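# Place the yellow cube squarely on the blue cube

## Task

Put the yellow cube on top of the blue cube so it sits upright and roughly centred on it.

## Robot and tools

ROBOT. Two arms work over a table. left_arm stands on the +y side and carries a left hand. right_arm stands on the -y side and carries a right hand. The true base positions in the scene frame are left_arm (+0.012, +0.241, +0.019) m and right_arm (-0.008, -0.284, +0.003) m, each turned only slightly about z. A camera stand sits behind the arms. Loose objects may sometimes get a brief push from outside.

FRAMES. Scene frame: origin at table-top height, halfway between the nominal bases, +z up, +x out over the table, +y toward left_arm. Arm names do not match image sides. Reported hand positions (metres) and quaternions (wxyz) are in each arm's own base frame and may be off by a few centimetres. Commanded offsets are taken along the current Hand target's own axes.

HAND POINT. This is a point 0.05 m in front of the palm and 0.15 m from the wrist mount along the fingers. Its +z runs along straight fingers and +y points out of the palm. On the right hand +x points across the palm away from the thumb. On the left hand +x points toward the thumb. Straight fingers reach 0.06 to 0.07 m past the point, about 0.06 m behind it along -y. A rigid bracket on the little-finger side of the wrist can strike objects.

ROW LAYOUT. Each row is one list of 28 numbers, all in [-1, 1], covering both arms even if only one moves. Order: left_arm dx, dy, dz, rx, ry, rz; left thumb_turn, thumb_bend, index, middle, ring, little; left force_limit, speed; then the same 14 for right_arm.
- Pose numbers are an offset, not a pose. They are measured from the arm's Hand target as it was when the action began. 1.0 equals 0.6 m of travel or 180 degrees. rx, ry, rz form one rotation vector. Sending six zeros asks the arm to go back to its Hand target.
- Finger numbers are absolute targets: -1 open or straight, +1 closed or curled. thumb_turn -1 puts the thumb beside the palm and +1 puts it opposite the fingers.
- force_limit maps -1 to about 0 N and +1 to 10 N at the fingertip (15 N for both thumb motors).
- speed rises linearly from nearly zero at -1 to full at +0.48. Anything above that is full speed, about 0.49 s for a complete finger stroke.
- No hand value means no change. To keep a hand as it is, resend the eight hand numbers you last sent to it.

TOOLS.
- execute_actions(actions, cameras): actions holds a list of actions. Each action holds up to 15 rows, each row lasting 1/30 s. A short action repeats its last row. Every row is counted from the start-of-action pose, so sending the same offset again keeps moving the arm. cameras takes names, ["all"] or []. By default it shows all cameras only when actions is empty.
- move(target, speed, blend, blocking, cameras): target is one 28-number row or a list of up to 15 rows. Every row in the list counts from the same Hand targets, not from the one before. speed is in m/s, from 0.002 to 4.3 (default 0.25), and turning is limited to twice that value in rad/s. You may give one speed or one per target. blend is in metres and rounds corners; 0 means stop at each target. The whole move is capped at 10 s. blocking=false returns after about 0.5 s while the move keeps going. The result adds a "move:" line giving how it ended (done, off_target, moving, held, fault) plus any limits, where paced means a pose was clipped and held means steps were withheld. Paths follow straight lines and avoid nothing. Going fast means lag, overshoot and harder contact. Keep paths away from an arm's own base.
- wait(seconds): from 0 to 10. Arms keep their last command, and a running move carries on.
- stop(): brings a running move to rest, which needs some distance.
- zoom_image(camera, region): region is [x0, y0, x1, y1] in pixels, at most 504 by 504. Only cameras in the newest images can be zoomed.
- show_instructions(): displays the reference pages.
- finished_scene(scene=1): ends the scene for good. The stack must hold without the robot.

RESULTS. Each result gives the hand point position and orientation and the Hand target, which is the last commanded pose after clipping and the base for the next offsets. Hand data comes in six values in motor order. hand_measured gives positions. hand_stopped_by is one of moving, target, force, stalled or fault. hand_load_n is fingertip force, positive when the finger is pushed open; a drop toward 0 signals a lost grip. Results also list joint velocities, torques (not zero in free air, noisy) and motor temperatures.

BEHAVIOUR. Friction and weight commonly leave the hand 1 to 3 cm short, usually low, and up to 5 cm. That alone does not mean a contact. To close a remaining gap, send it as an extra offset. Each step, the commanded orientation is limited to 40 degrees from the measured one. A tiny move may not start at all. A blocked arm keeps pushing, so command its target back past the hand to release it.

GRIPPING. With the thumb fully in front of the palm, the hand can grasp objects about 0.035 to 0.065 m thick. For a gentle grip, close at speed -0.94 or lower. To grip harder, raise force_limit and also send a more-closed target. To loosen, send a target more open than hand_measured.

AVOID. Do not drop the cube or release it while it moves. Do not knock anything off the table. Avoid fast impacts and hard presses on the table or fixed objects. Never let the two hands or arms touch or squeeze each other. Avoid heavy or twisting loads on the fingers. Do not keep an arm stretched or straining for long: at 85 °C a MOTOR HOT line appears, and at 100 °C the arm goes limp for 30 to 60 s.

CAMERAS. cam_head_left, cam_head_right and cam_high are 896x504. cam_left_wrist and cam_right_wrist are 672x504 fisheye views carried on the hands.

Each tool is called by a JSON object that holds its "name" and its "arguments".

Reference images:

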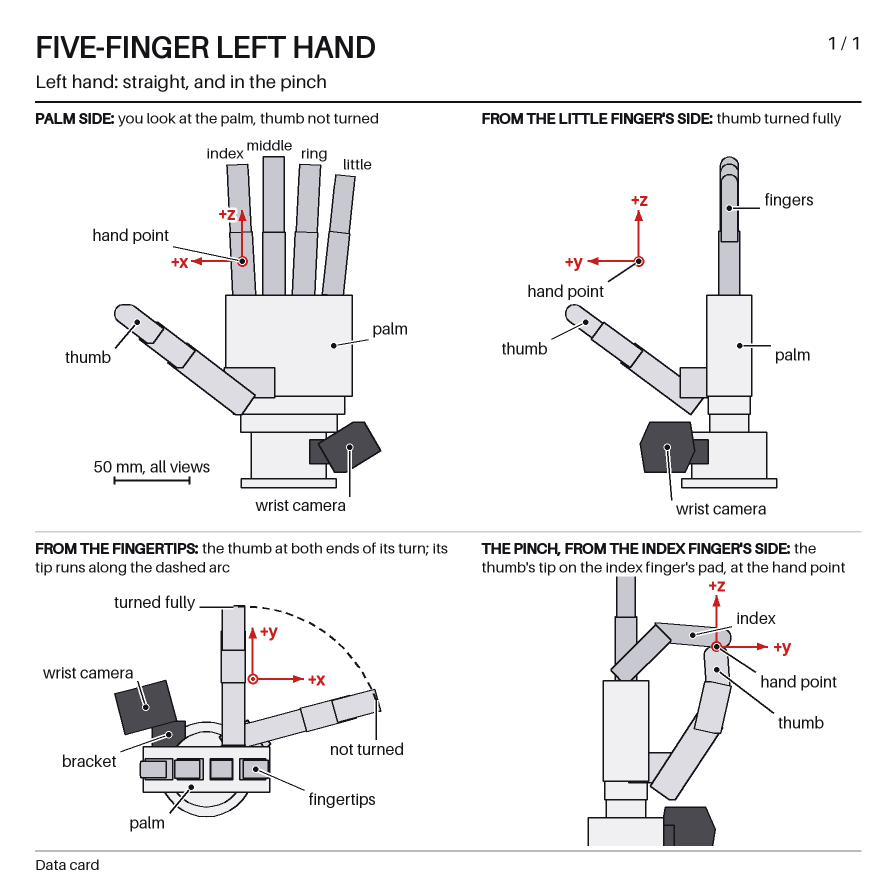

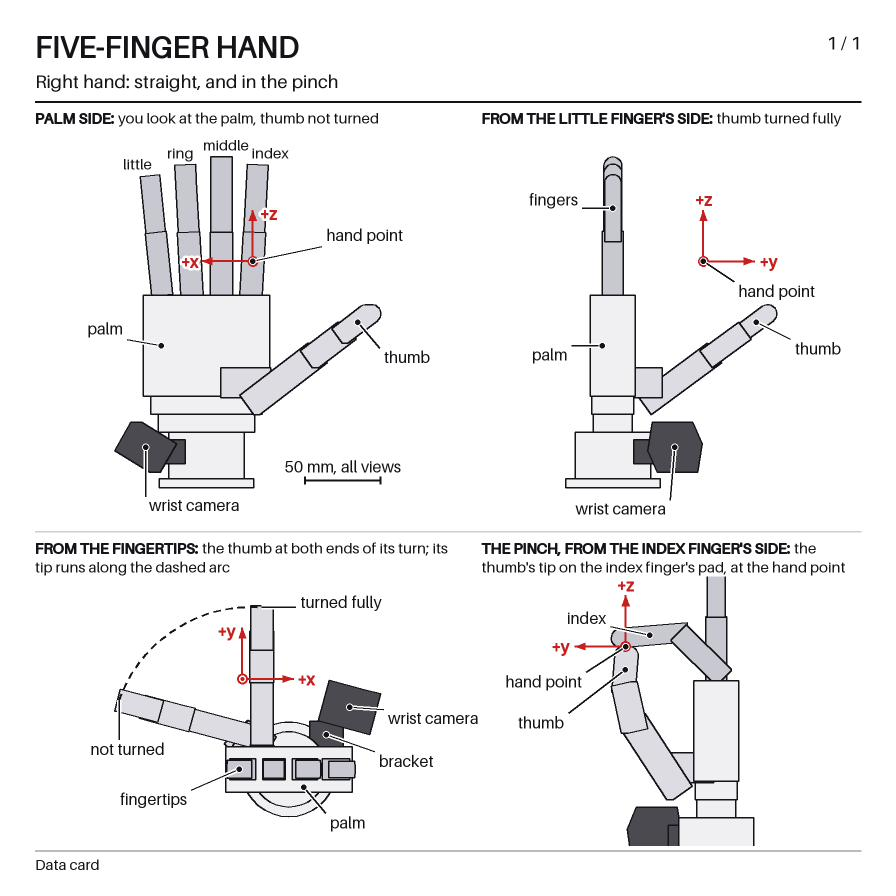

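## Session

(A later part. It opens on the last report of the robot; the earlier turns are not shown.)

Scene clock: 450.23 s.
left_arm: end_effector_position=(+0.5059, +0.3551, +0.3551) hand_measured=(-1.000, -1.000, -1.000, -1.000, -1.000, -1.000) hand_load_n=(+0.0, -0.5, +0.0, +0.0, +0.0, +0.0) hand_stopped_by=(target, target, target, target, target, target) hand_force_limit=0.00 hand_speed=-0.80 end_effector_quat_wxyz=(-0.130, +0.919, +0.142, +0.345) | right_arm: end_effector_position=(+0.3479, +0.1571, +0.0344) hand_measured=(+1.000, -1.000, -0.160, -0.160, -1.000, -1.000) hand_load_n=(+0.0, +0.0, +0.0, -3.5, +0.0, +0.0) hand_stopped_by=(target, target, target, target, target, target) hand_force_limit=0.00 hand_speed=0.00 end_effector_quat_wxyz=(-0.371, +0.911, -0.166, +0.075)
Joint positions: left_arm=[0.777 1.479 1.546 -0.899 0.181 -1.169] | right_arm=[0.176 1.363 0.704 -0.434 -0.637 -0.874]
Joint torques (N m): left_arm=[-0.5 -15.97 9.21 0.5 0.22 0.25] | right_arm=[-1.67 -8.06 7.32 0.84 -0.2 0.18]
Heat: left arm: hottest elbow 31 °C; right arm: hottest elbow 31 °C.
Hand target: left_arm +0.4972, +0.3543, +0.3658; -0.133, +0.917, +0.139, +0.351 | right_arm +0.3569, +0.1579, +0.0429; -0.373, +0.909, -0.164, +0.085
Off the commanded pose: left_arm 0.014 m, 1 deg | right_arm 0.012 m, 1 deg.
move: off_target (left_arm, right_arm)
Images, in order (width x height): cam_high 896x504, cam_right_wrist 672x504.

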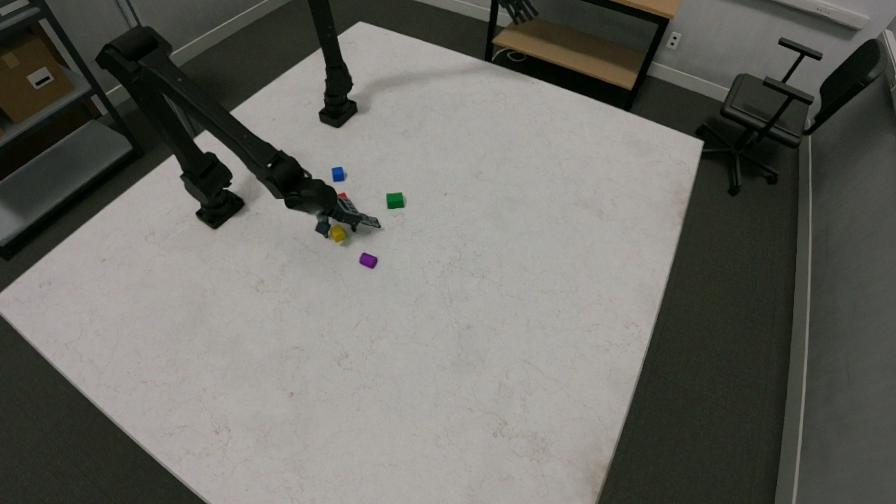

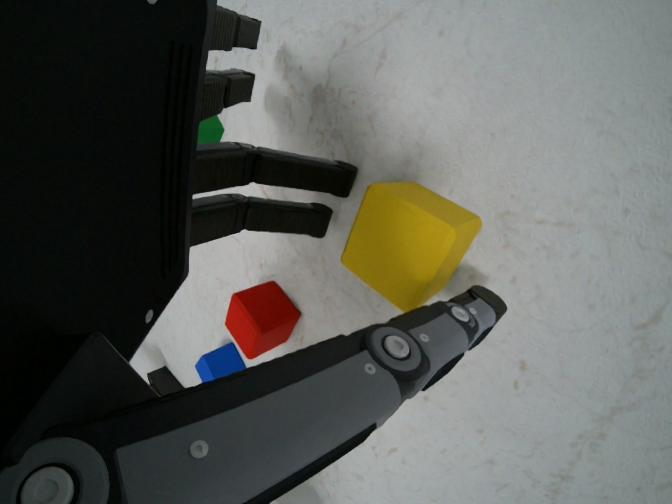

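{"name": "move", "arguments": {"target": [0,0,0,0,0,0,-1,-1,-1,-1,-1,-1,0,-0.8, 0,-0.006,-0.006,0,0,0,1,-1,-0.16,-0.16,-1,-1,0,0], "cameras": [], "speed": 0.1}}

Scene clock: 460.20 s.
left_arm: end_effector_position=(+0.5059, +0.3551, +0.3551) hand_measured=(-1.000, -1.000, -1.000, -1.000, -1.000, -1.000) hand_load_n=(+0.0, +0.0, +0.0, +0.0, +0.5, +0.0) hand_stopped_by=(target, target, target, target, target, target) hand_force_limit=0.00 hand_speed=-0.80 end_effector_quat_wxyz=(-0.130, +0.919, +0.142, +0.345) | right_arm: end_effector_position=(+0.3474, +0.1567, +0.0343) hand_measured=(+1.000, -1.000, -0.160, -0.160, -1.000, -1.000) hand_load_n=(+0.0, +0.5, +0.0, +0.5, +0.0, +0.0) hand_stopped_by=(target, target, target, target, target, target) hand_force_limit=0.00 hand_speed=0.00 end_effector_quat_wxyz=(-0.369, +0.912, -0.161, +0.076)
Joint positions: left_arm=[0.777 1.479 1.546 -0.899 0.181 -1.169] | right_arm=[0.177 1.361 0.704 -0.438 -0.636 -0.886]
Joint torques (N m): left_arm=[-0.56 -16.03 9.22 0.49 0.22 0.24] | right_arm=[-1.55 -8.7 7.77 0.39 -0.29 0.2]
Heat: left arm: hottest elbow 31 °C; right arm: hottest elbow 31 °C.
Hand target: left_arm +0.4972, +0.3543, +0.3658; -0.133, +0.917, +0.139, +0.351 | right_arm +0.3567, +0.1580, +0.0480; -0.373, +0.909, -0.164, +0.085
Off the commanded pose: left_arm 0.014 m, 1 deg | right_arm 0.017 m, 1 deg.
move: off_target (left_arm, right_arm)
No camera images: "cameras" was empty.

{"name": "move", "arguments": {"target": [0,0,0,0,0,0,-1,-1,-1,-1,-1,-1,0,-0.8, 0,0,0,0,0,0,1,-0.85,0.05,0.05,-1,-1,-0.5,-0.9], "cameras": ["cam_high","cam_right_wrist"]}}

{"name": "zoom_image", "arguments": {"camera": "cam_right_wrist", "region": [280, 120, 520, 360]}}

Scene clock: 466.00 s.
left_arm: end_effector_position=(+0.5059, +0.3551, +0.3551) hand_measured=(-1.000, -1.000, -1.000, -1.000, -1.000, -1.000) hand_load_n=(+0.0, +0.0, +0.0, +0.0, +0.0, +0.0) hand_stopped_by=(target, target, target, target, target, target) hand_force_limit=0.00 hand_speed=-0.80 end_effector_quat_wxyz=(-0.130, +0.919, +0.142, +0.345) | right_arm: end_effector_position=(+0.3452, +0.1572, +0.0341) hand_measured=(+1.000, -0.850, +0.050, +0.050, -1.000, -1.000) hand_load_n=(+0.0, +0.0, +0.0, +0.0, +0.0, +0.0) hand_stopped_by=(target, target, target, target, target, target) hand_force_limit=-0.50 hand_speed=-0.90 end_effector_quat_wxyz=(-0.368, +0.912, -0.167, +0.072)
Joint positions: left_arm=[0.777 1.479 1.546 -0.899 0.181 -1.169] | right_arm=[0.179 1.361 0.704 -0.444 -0.634 -0.874]
Joint torques (N m): left_arm=[-0.44 -15.91 9.18 0.49 0.22 0.25] | right_arm=[-1.73 -8.82 7.83 0.54 -0.34 0.2]
Heat: left arm: hottest elbow 31 °C; right arm: hottest elbow 31 °C.
Hand target: left_arm +0.4972, +0.3543, +0.3658; -0.133, +0.917, +0.139, +0.351 | right_arm +0.3567, +0.1580, +0.0480; -0.373, +0.909, -0.164, +0.085
Off the commanded pose: left_arm 0.014 m, 1 deg | right_arm 0.018 m, 2 deg.
move: off_target (left_arm, right_arm)
Images, in order (width x height): cam_high 896x504, cam_right_wrist 672x504.

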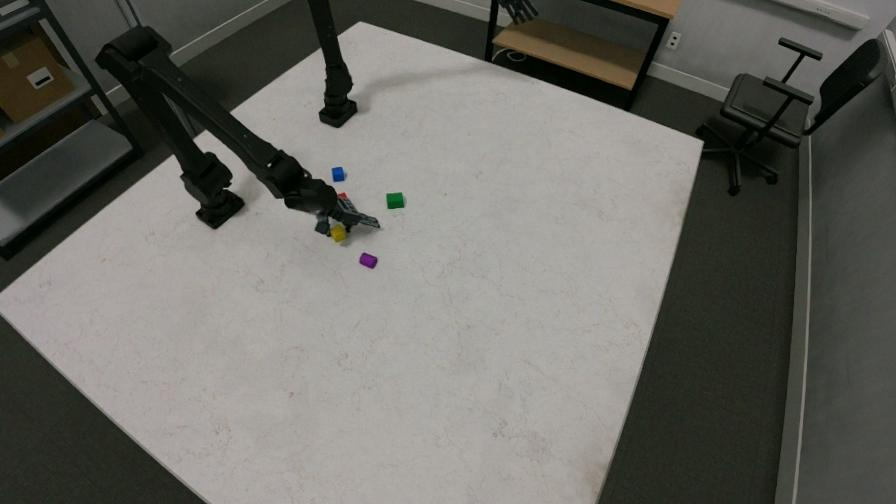

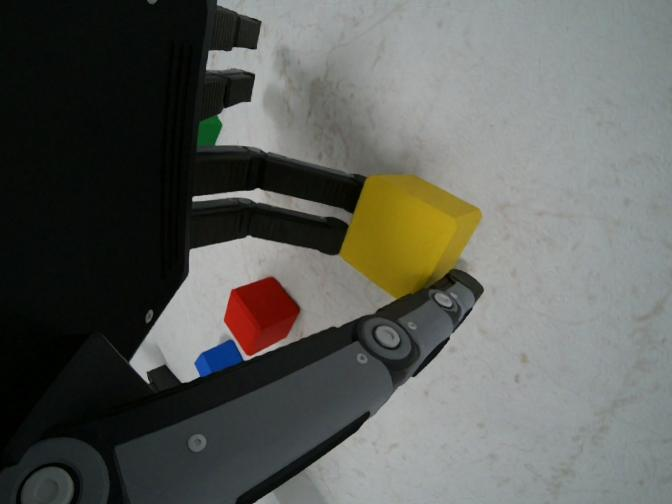

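Scaled by 2.100 from the camera's 672x504 image, which has a finer 960x720 frame.

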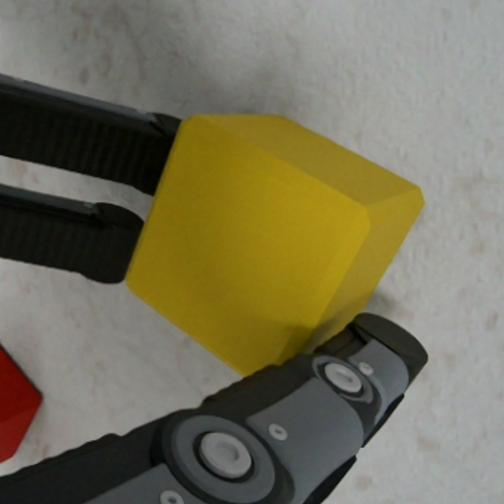

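{"name": "move", "arguments": {"target": [0,0,0,0,0,0,-1,-1,-1,-1,-1,-1,0,-0.8, 0,0,0,0,0,0,1,-0.6,0.5,0.5,-1,-1,-0.5,-0.94], "cameras": ["cam_high","cam_right_wrist"]}}

{"name": "zoom_image", "arguments": {"camera": "cam_right_wrist", "region": [280, 120, 520, 360]}}

Scene clock: 479.03 s.
left_arm: end_effector_position=(+0.5059, +0.3551, +0.3551) hand_measured=(-1.000, -1.000, -1.000, -1.000, -1.000, -1.000) hand_load_n=(+0.0, +0.0, +0.0, +0.0, +0.0, +0.0) hand_stopped_by=(target, target, target, target, target, target) hand_force_limit=0.00 hand_speed=-0.80 end_effector_quat_wxyz=(-0.130, +0.919, +0.142, +0.345) | right_arm: end_effector_position=(+0.3452, +0.1572, +0.0341) hand_measured=(+1.000, -0.788, +0.252, +0.166, -1.000, -1.000) hand_load_n=(+1.0, +6.0, +3.0, +2.5, +0.0, +0.0) hand_stopped_by=(target, force, force, force, target, target) hand_force_limit=-0.50 hand_speed=-0.94 end_effector_quat_wxyz=(-0.368, +0.912, -0.167, +0.072)
Joint positions: left_arm=[0.777 1.479 1.546 -0.899 0.181 -1.169] | right_arm=[0.179 1.361 0.704 -0.444 -0.634 -0.874]
Joint torques (N m): left_arm=[-0.56 -16.15 9.2 0.47 0.21 0.24] | right_arm=[-1.73 -8.64 7.79 0.57 -0.34 0.19]
Heat: left arm: hottest elbow 31 °C; right arm: hottest elbow 32 °C.
Hand target: left_arm +0.4972, +0.3543, +0.3658; -0.133, +0.917, +0.139, +0.351 | right_arm +0.3567, +0.1580, +0.0480; -0.373, +0.909, -0.164, +0.085
Off the commanded pose: left_arm 0.014 m, 1 deg | right_arm 0.018 m, 2 deg.
move: off_target (left_arm, right_arm)
Images, in order (width x height): cam_high 896x504, cam_right_wrist 672x504.

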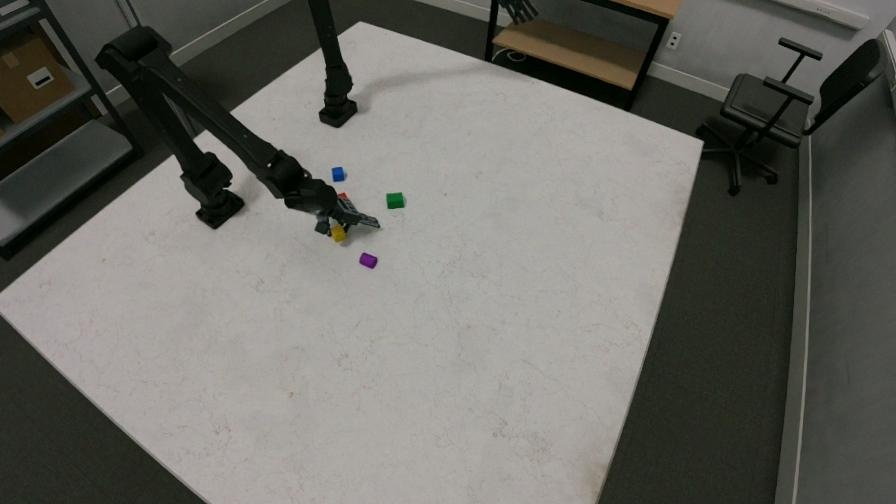

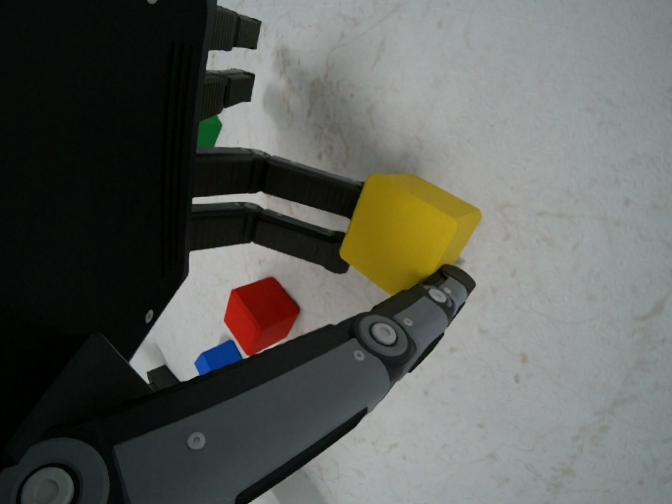

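Scaled by 2.100 from the camera's 672x504 image, which has a finer 960x720 frame.

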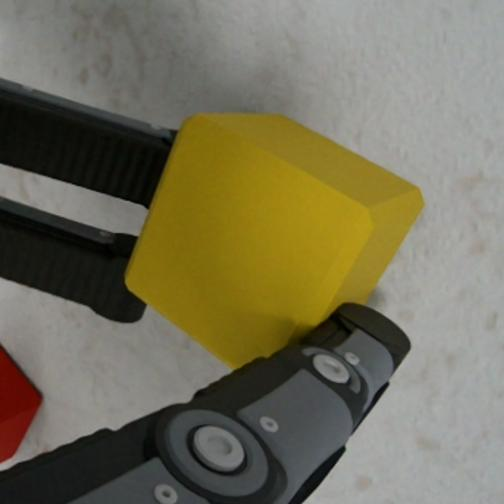

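{"name": "move", "arguments": {"target": [0,0,0,0,0,0,-1,-1,-1,-1,-1,-1,0,-0.8, 0,-0.047,-0.047,0,0,0,1,-0.6,0.5,0.5,-1,-1,-0.5,-0.94], "cameras": ["cam_high","cam_right_wrist"], "speed": 0.06}}

{"name": "zoom_image", "arguments": {"camera": "cam_right_wrist", "region": [280, 120, 520, 360]}}

{"name": "zoom_image", "arguments": {"camera": "cam_high", "region": [290, 160, 410, 280]}}

Scene clock: 491.80 s.
left_arm: end_effector_position=(+0.5059, +0.3551, +0.3551) hand_measured=(-1.000, -1.000, -1.000, -1.000, -1.000, -1.000) hand_load_n=(+0.0, +0.0, +0.0, +0.0, +0.0, +0.0) hand_stopped_by=(target, target, target, target, target, target) hand_force_limit=0.00 hand_speed=-0.80 end_effector_quat_wxyz=(-0.130, +0.919, +0.142, +0.345) | right_arm: end_effector_position=(+0.3380, +0.1556, +0.0660) hand_measured=(+1.000, -0.788, +0.252, +0.166, -1.000, -1.000) hand_load_n=(+1.0, +5.5, +3.0, +2.5, +0.0, +0.0) hand_stopped_by=(target, force, force, force, target, target) hand_force_limit=-0.50 hand_speed=-0.94 end_effector_quat_wxyz=(-0.365, +0.913, -0.170, +0.065)
Joint positions: left_arm=[0.777 1.479 1.546 -0.899 0.181 -1.169] | right_arm=[0.179 1.29 0.744 -0.572 -0.633 -0.874]
Joint torques (N m): left_arm=[-0.5 -15.91 9.21 0.51 0.22 0.23] | right_arm=[-1.55 -8.29 9.46 0.59 -0.35 0.22]
Heat: left arm: hottest elbow 31 °C; right arm: hottest elbow 32 °C.
Hand target: left_arm +0.4972, +0.3543, +0.3658; -0.133, +0.917, +0.139, +0.351 | right_arm +0.3556, +0.1585, +0.0878; -0.373, +0.909, -0.164, +0.085
Off the commanded pose: left_arm 0.014 m, 1 deg | right_arm 0.028 m, 3 deg.
move: off_target (left_arm, right_arm)
Images, in order (width x height): cam_high 896x504, cam_right_wrist 672x504.

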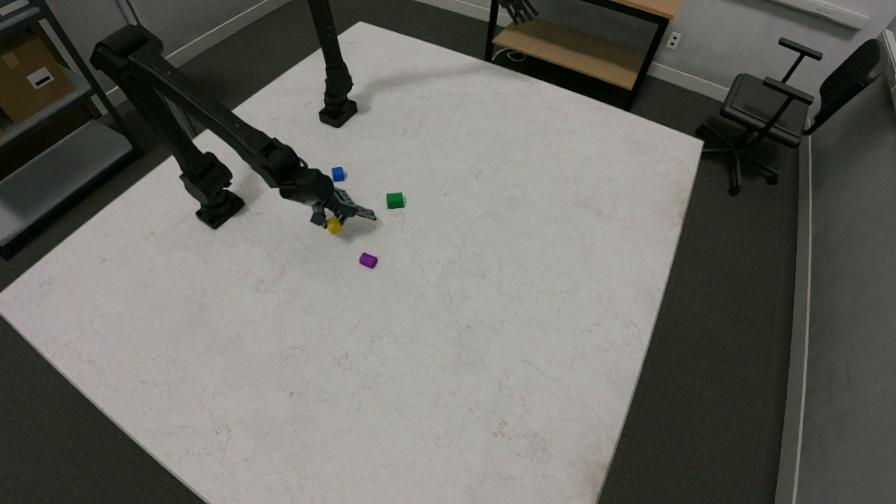

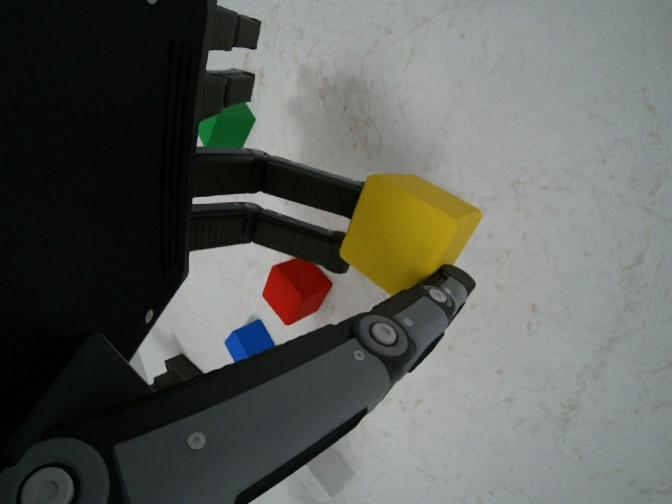

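Scaled by 2.100 from the camera's 672x504 image, which has a finer 960x720 frame.

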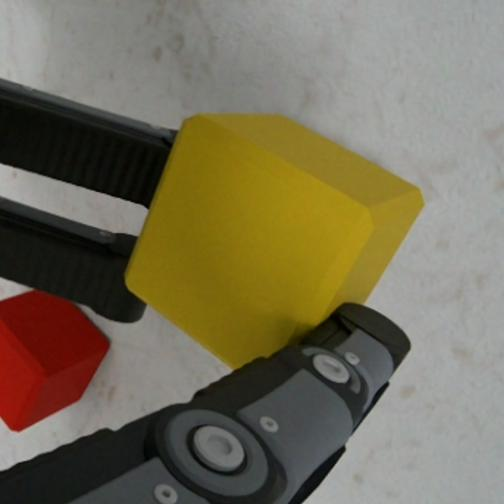

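Scaled by 4.200 from the camera's 896x504 image, which has a finer 1280x720 frame.

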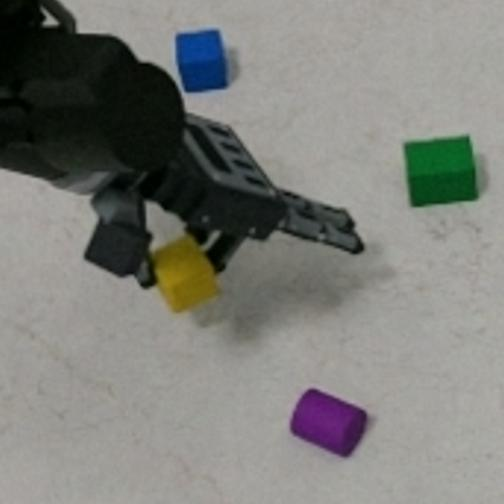

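{"name": "move", "arguments": {"target": [[0,0,0,0,0,0,-1,-1,-1,-1,-1,-1,0,-0.8, 0.003,-0.0706,-0.0706,0,0,0,1,-0.6,0.5,0.5,-1,-1,-0.5,-0.94],[0,0,0,0,0,0,-1,-1,-1,-1,-1,-1,0,-0.8, -0.3418,-0.2143,0.029,0,0,0,1,-0.6,0.5,0.5,-1,-1,-0.5,-0.94]], "blend": [0.03, 0], "cameras": ["cam_high","cam_head_right","cam_head_left","cam_right_wrist"], "speed": 0.15}}

{"name": "zoom_image", "arguments": {"camera": "cam_right_wrist", "region": [240, 120, 520, 400]}}

{"name": "zoom_image", "arguments": {"camera": "cam_high", "region": [270, 120, 410, 260]}}

Scene clock: 513.83 s.
left_arm: end_effector_position=(+0.5059, +0.3551, +0.3551) hand_measured=(-1.000, -1.000, -1.000, -1.000, -1.000, -1.000) hand_load_n=(+0.0, -0.5, +0.0, +0.0, +0.0, +0.0) hand_stopped_by=(target, target, target, target, target, target) hand_force_limit=0.00 hand_speed=-0.80 end_effector_quat_wxyz=(-0.130, +0.919, +0.142, +0.345) | right_arm: end_effector_position=(+0.1941, +0.3197, +0.1458) hand_measured=(+1.000, -0.788, +0.252, +0.166, -1.000, -1.000) hand_load_n=(+1.0, +5.5, +2.5, +2.5, +0.0, +0.0) hand_stopped_by=(target, force, force, force, target, target) hand_force_limit=-0.50 hand_speed=-0.94 end_effector_quat_wxyz=(-0.350, +0.919, -0.166, +0.075)
Joint positions: left_arm=[0.777 1.479 1.546 -0.899 0.181 -1.169] | right_arm=[0.887 1.02 0.752 -0.592 -0.194 -0.254]
Joint torques (N m): left_arm=[-0.38 -16.03 9.18 0.49 0.23 0.25] | right_arm=[-2.37 -5.71 8.34 2.73 -0.08 0.28]
Heat: left arm: hottest elbow 31 °C; right arm: hottest elbow 33 °C.
Hand target: left_arm +0.4972, +0.3543, +0.3658; -0.133, +0.917, +0.139, +0.351 | right_arm +0.1993, +0.3297, +0.1598; -0.373, +0.909, -0.164, +0.085
Off the commanded pose: left_arm 0.014 m, 1 deg | right_arm 0.018 m, 3 deg.
move: off_target (left_arm, right_arm)
Images, in order (width x height): cam_head_left 896x504, cam_head_right 896x504, cam_high 896x504, cam_right_wrist 672x504.

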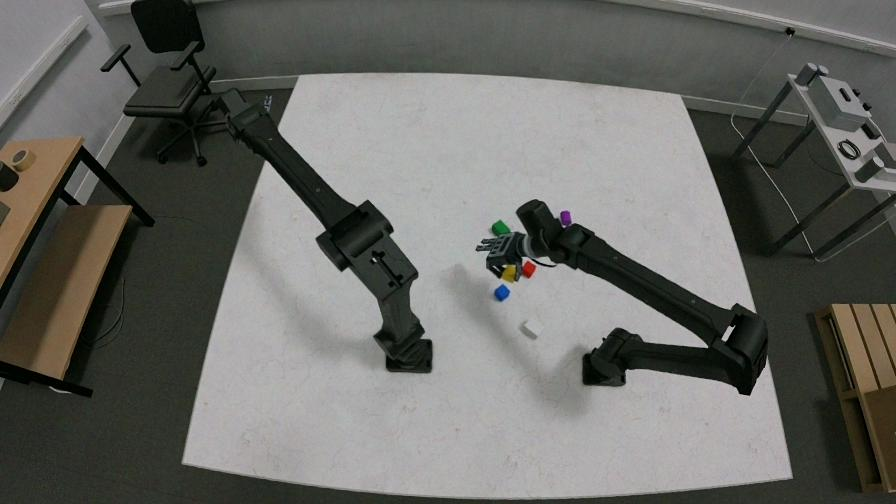

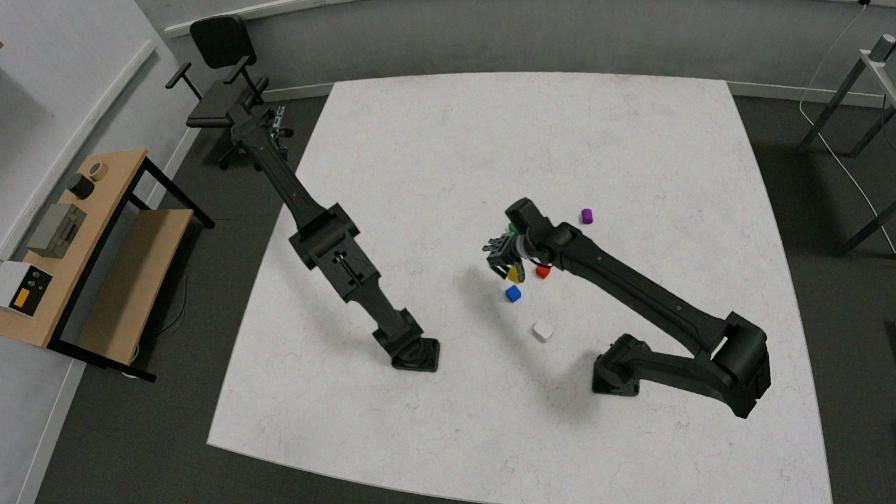

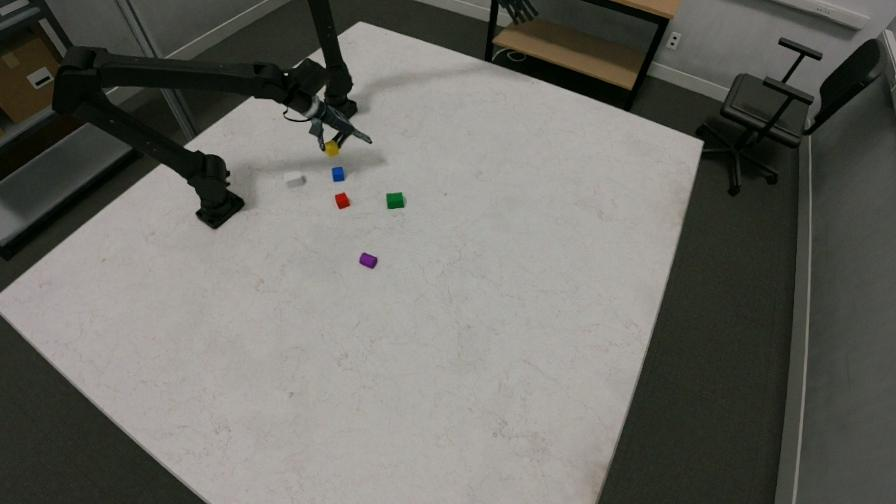

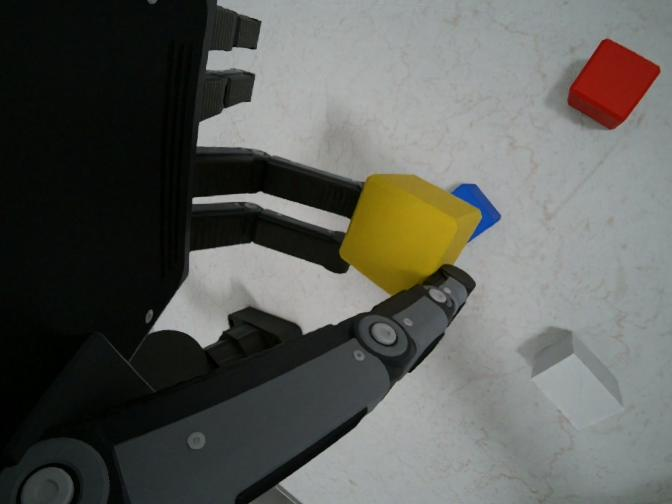

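Scaled by 1.800 from the camera's 672x504 image, which has a finer 960x720 frame.

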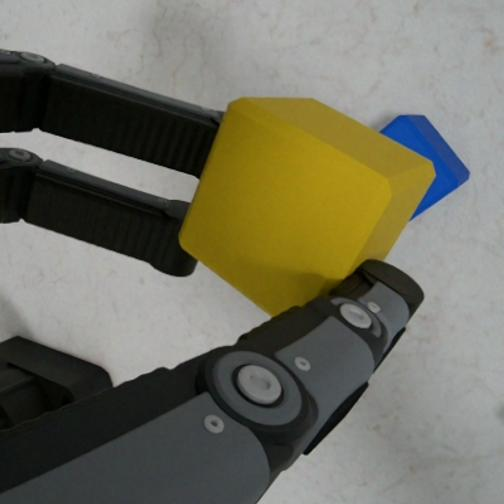

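Scaled by 3.600 from the camera's 896x504 image, which has a finer 1280x720 frame.

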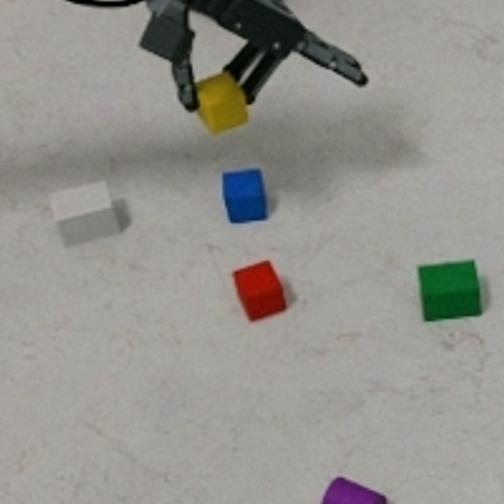

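{"name": "zoom_image", "arguments": {"camera": "cam_right_wrist", "region": [430, 160, 520, 250]}}

{"name": "zoom_image", "arguments": {"camera": "cam_head_left", "region": [470, 240, 550, 320]}}

{"name": "zoom_image", "arguments": {"camera": "cam_head_right", "region": [480, 240, 560, 320]}}

Scaled by 5.600 from the camera's 672x504 image, which has a finer 960x720 frame.

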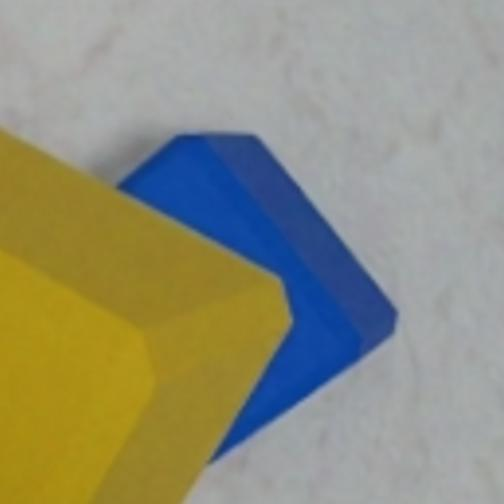

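Scaled by 6.300 from the camera's 896x504 image, which has a finer 1280x720 frame.

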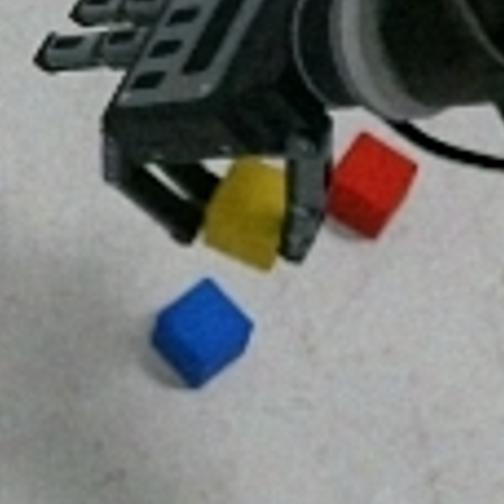

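Scaled by 6.300 from the camera's 896x504 image, which has a finer 1280x720 frame.

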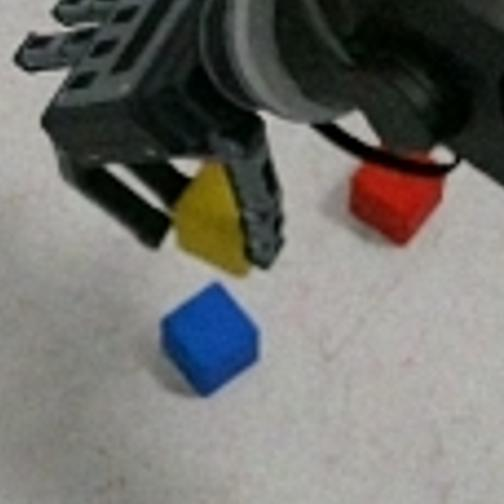

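{"name": "move", "arguments": {"target": [0,0,0,0,0,0,-1,-1,-1,-1,-1,-1,0,-0.8, -0.0143,0.0673,0.0798,0.0117,0,0,1,-0.6,0.5,0.5,-1,-1,-0.5,-0.94], "cameras": ["cam_high","cam_head_right","cam_head_left","cam_right_wrist"], "speed": 0.1}}

{"name": "zoom_image", "arguments": {"camera": "cam_right_wrist", "region": [300, 140, 540, 380]}}

{"name": "zoom_image", "arguments": {"camera": "cam_high", "region": [290, 120, 390, 220]}}

{"name": "zoom_image", "arguments": {"camera": "cam_head_left", "region": [450, 230, 550, 330]}}

{"name": "zoom_image", "arguments": {"camera": "cam_head_right", "region": [460, 230, 560, 330]}}

Scene clock: 606.73 s.
left_arm: end_effector_position=(+0.5059, +0.3551, +0.3551) hand_measured=(-1.000, -1.000, -1.000, -1.000, -1.000, -1.000) hand_load_n=(+0.0, +0.0, +0.0, +0.0, +0.0, +0.0) hand_stopped_by=(target, target, target, target, target, target) hand_force_limit=0.00 hand_speed=-0.80 end_effector_quat_wxyz=(-0.130, +0.919, +0.142, +0.345) | right_arm: end_effector_position=(+0.1914, +0.3254, +0.0883) hand_measured=(+1.000, -0.788, +0.252, +0.166, -1.000, -1.000) hand_load_n=(+0.5, +6.0, +3.0, +2.5, +0.0, +0.0) hand_stopped_by=(target, force, force, force, target, target) hand_force_limit=-0.50 hand_speed=-0.94 end_effector_quat_wxyz=(-0.372, +0.909, -0.166, +0.083)
Joint positions: left_arm=[0.777 1.479 1.546 -0.899 0.181 -1.169] | right_arm=[0.901 1.07 0.601 -0.339 -0.189 -0.233]
Joint torques (N m): left_arm=[-0.62 -16.09 9.21 0.51 0.22 0.24] | right_arm=[-1.32 -4.78 7.76 2.78 -0.05 0.25]
Heat: left arm: hottest elbow 31 °C; right arm: hottest elbow 31 °C.
Hand target: left_arm +0.4972, +0.3543, +0.3658; -0.133, +0.917, +0.139, +0.351 | right_arm +0.1951, +0.3369, +0.0971; -0.390, +0.902, -0.162, +0.088
Off the commanded pose: left_arm 0.014 m, 1 deg | right_arm 0.015 m, 2 deg.
move: off_target (left_arm, right_arm)
Images, in order (width x height): cam_head_left 896x504, cam_head_right 896x504, cam_high 896x504, cam_right_wrist 672x504.

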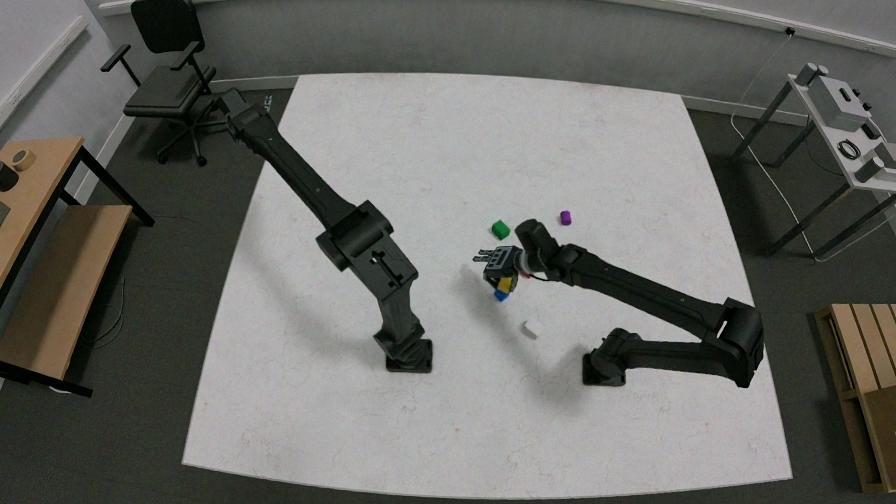

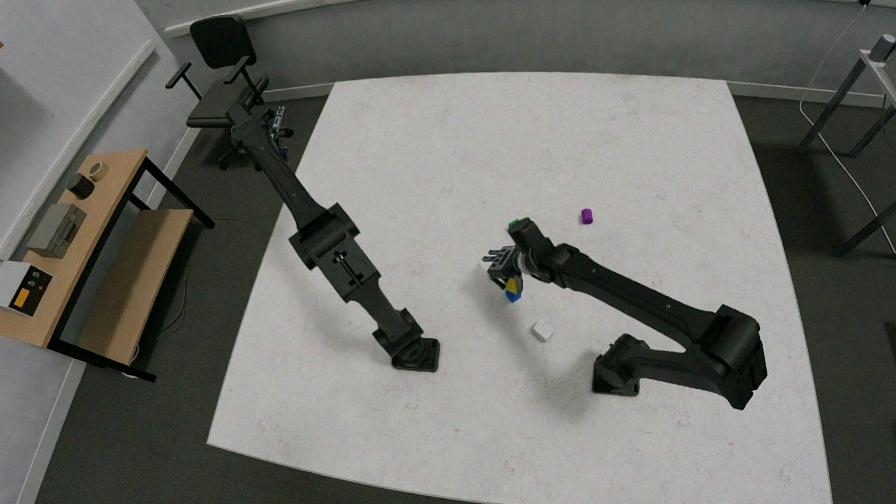

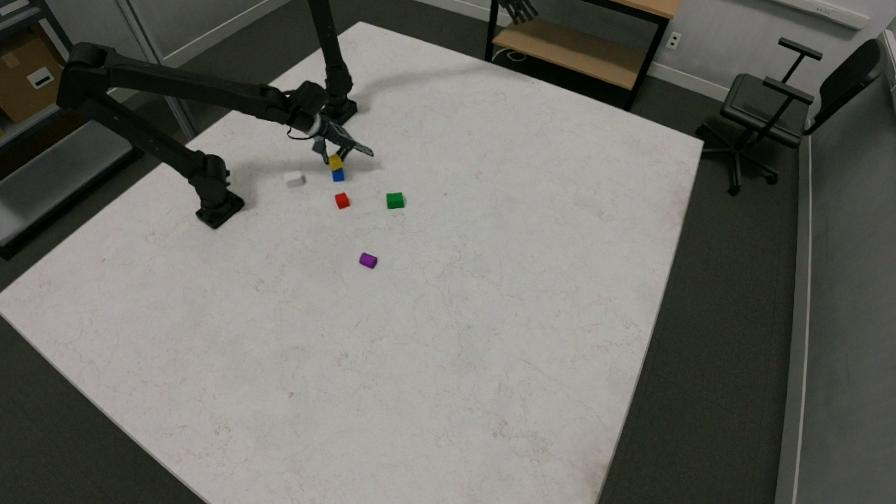

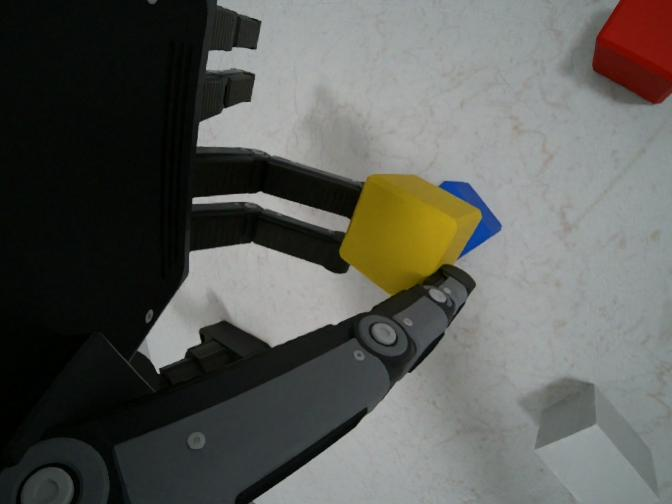

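Scaled by 2.100 from the camera's 672x504 image, which has a finer 960x720 frame.

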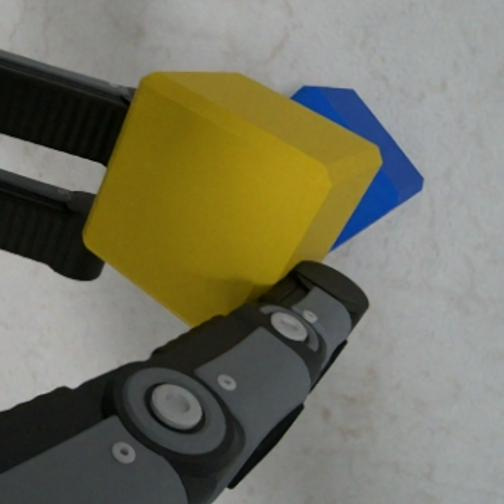

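Scaled by 5.040 from the camera's 896x504 image, which has a finer 1280x720 frame.

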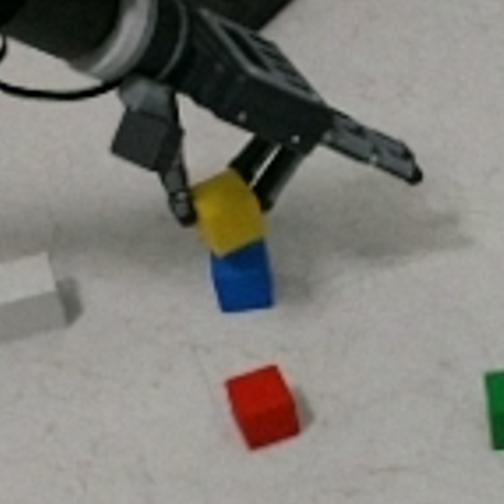

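Scaled by 5.040 from the camera's 896x504 image, which has a finer 1280x720 frame.

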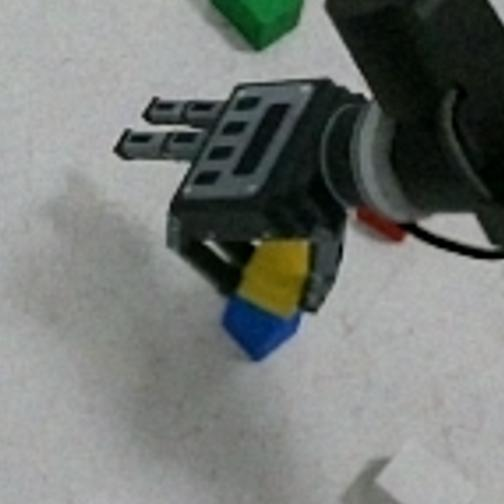

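Scaled by 5.040 from the camera's 896x504 image, which has a finer 1280x720 frame.

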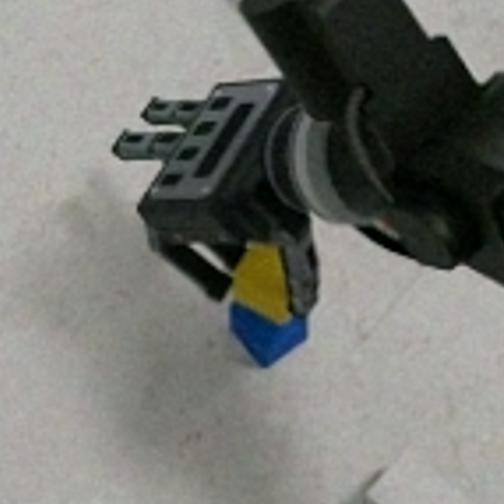

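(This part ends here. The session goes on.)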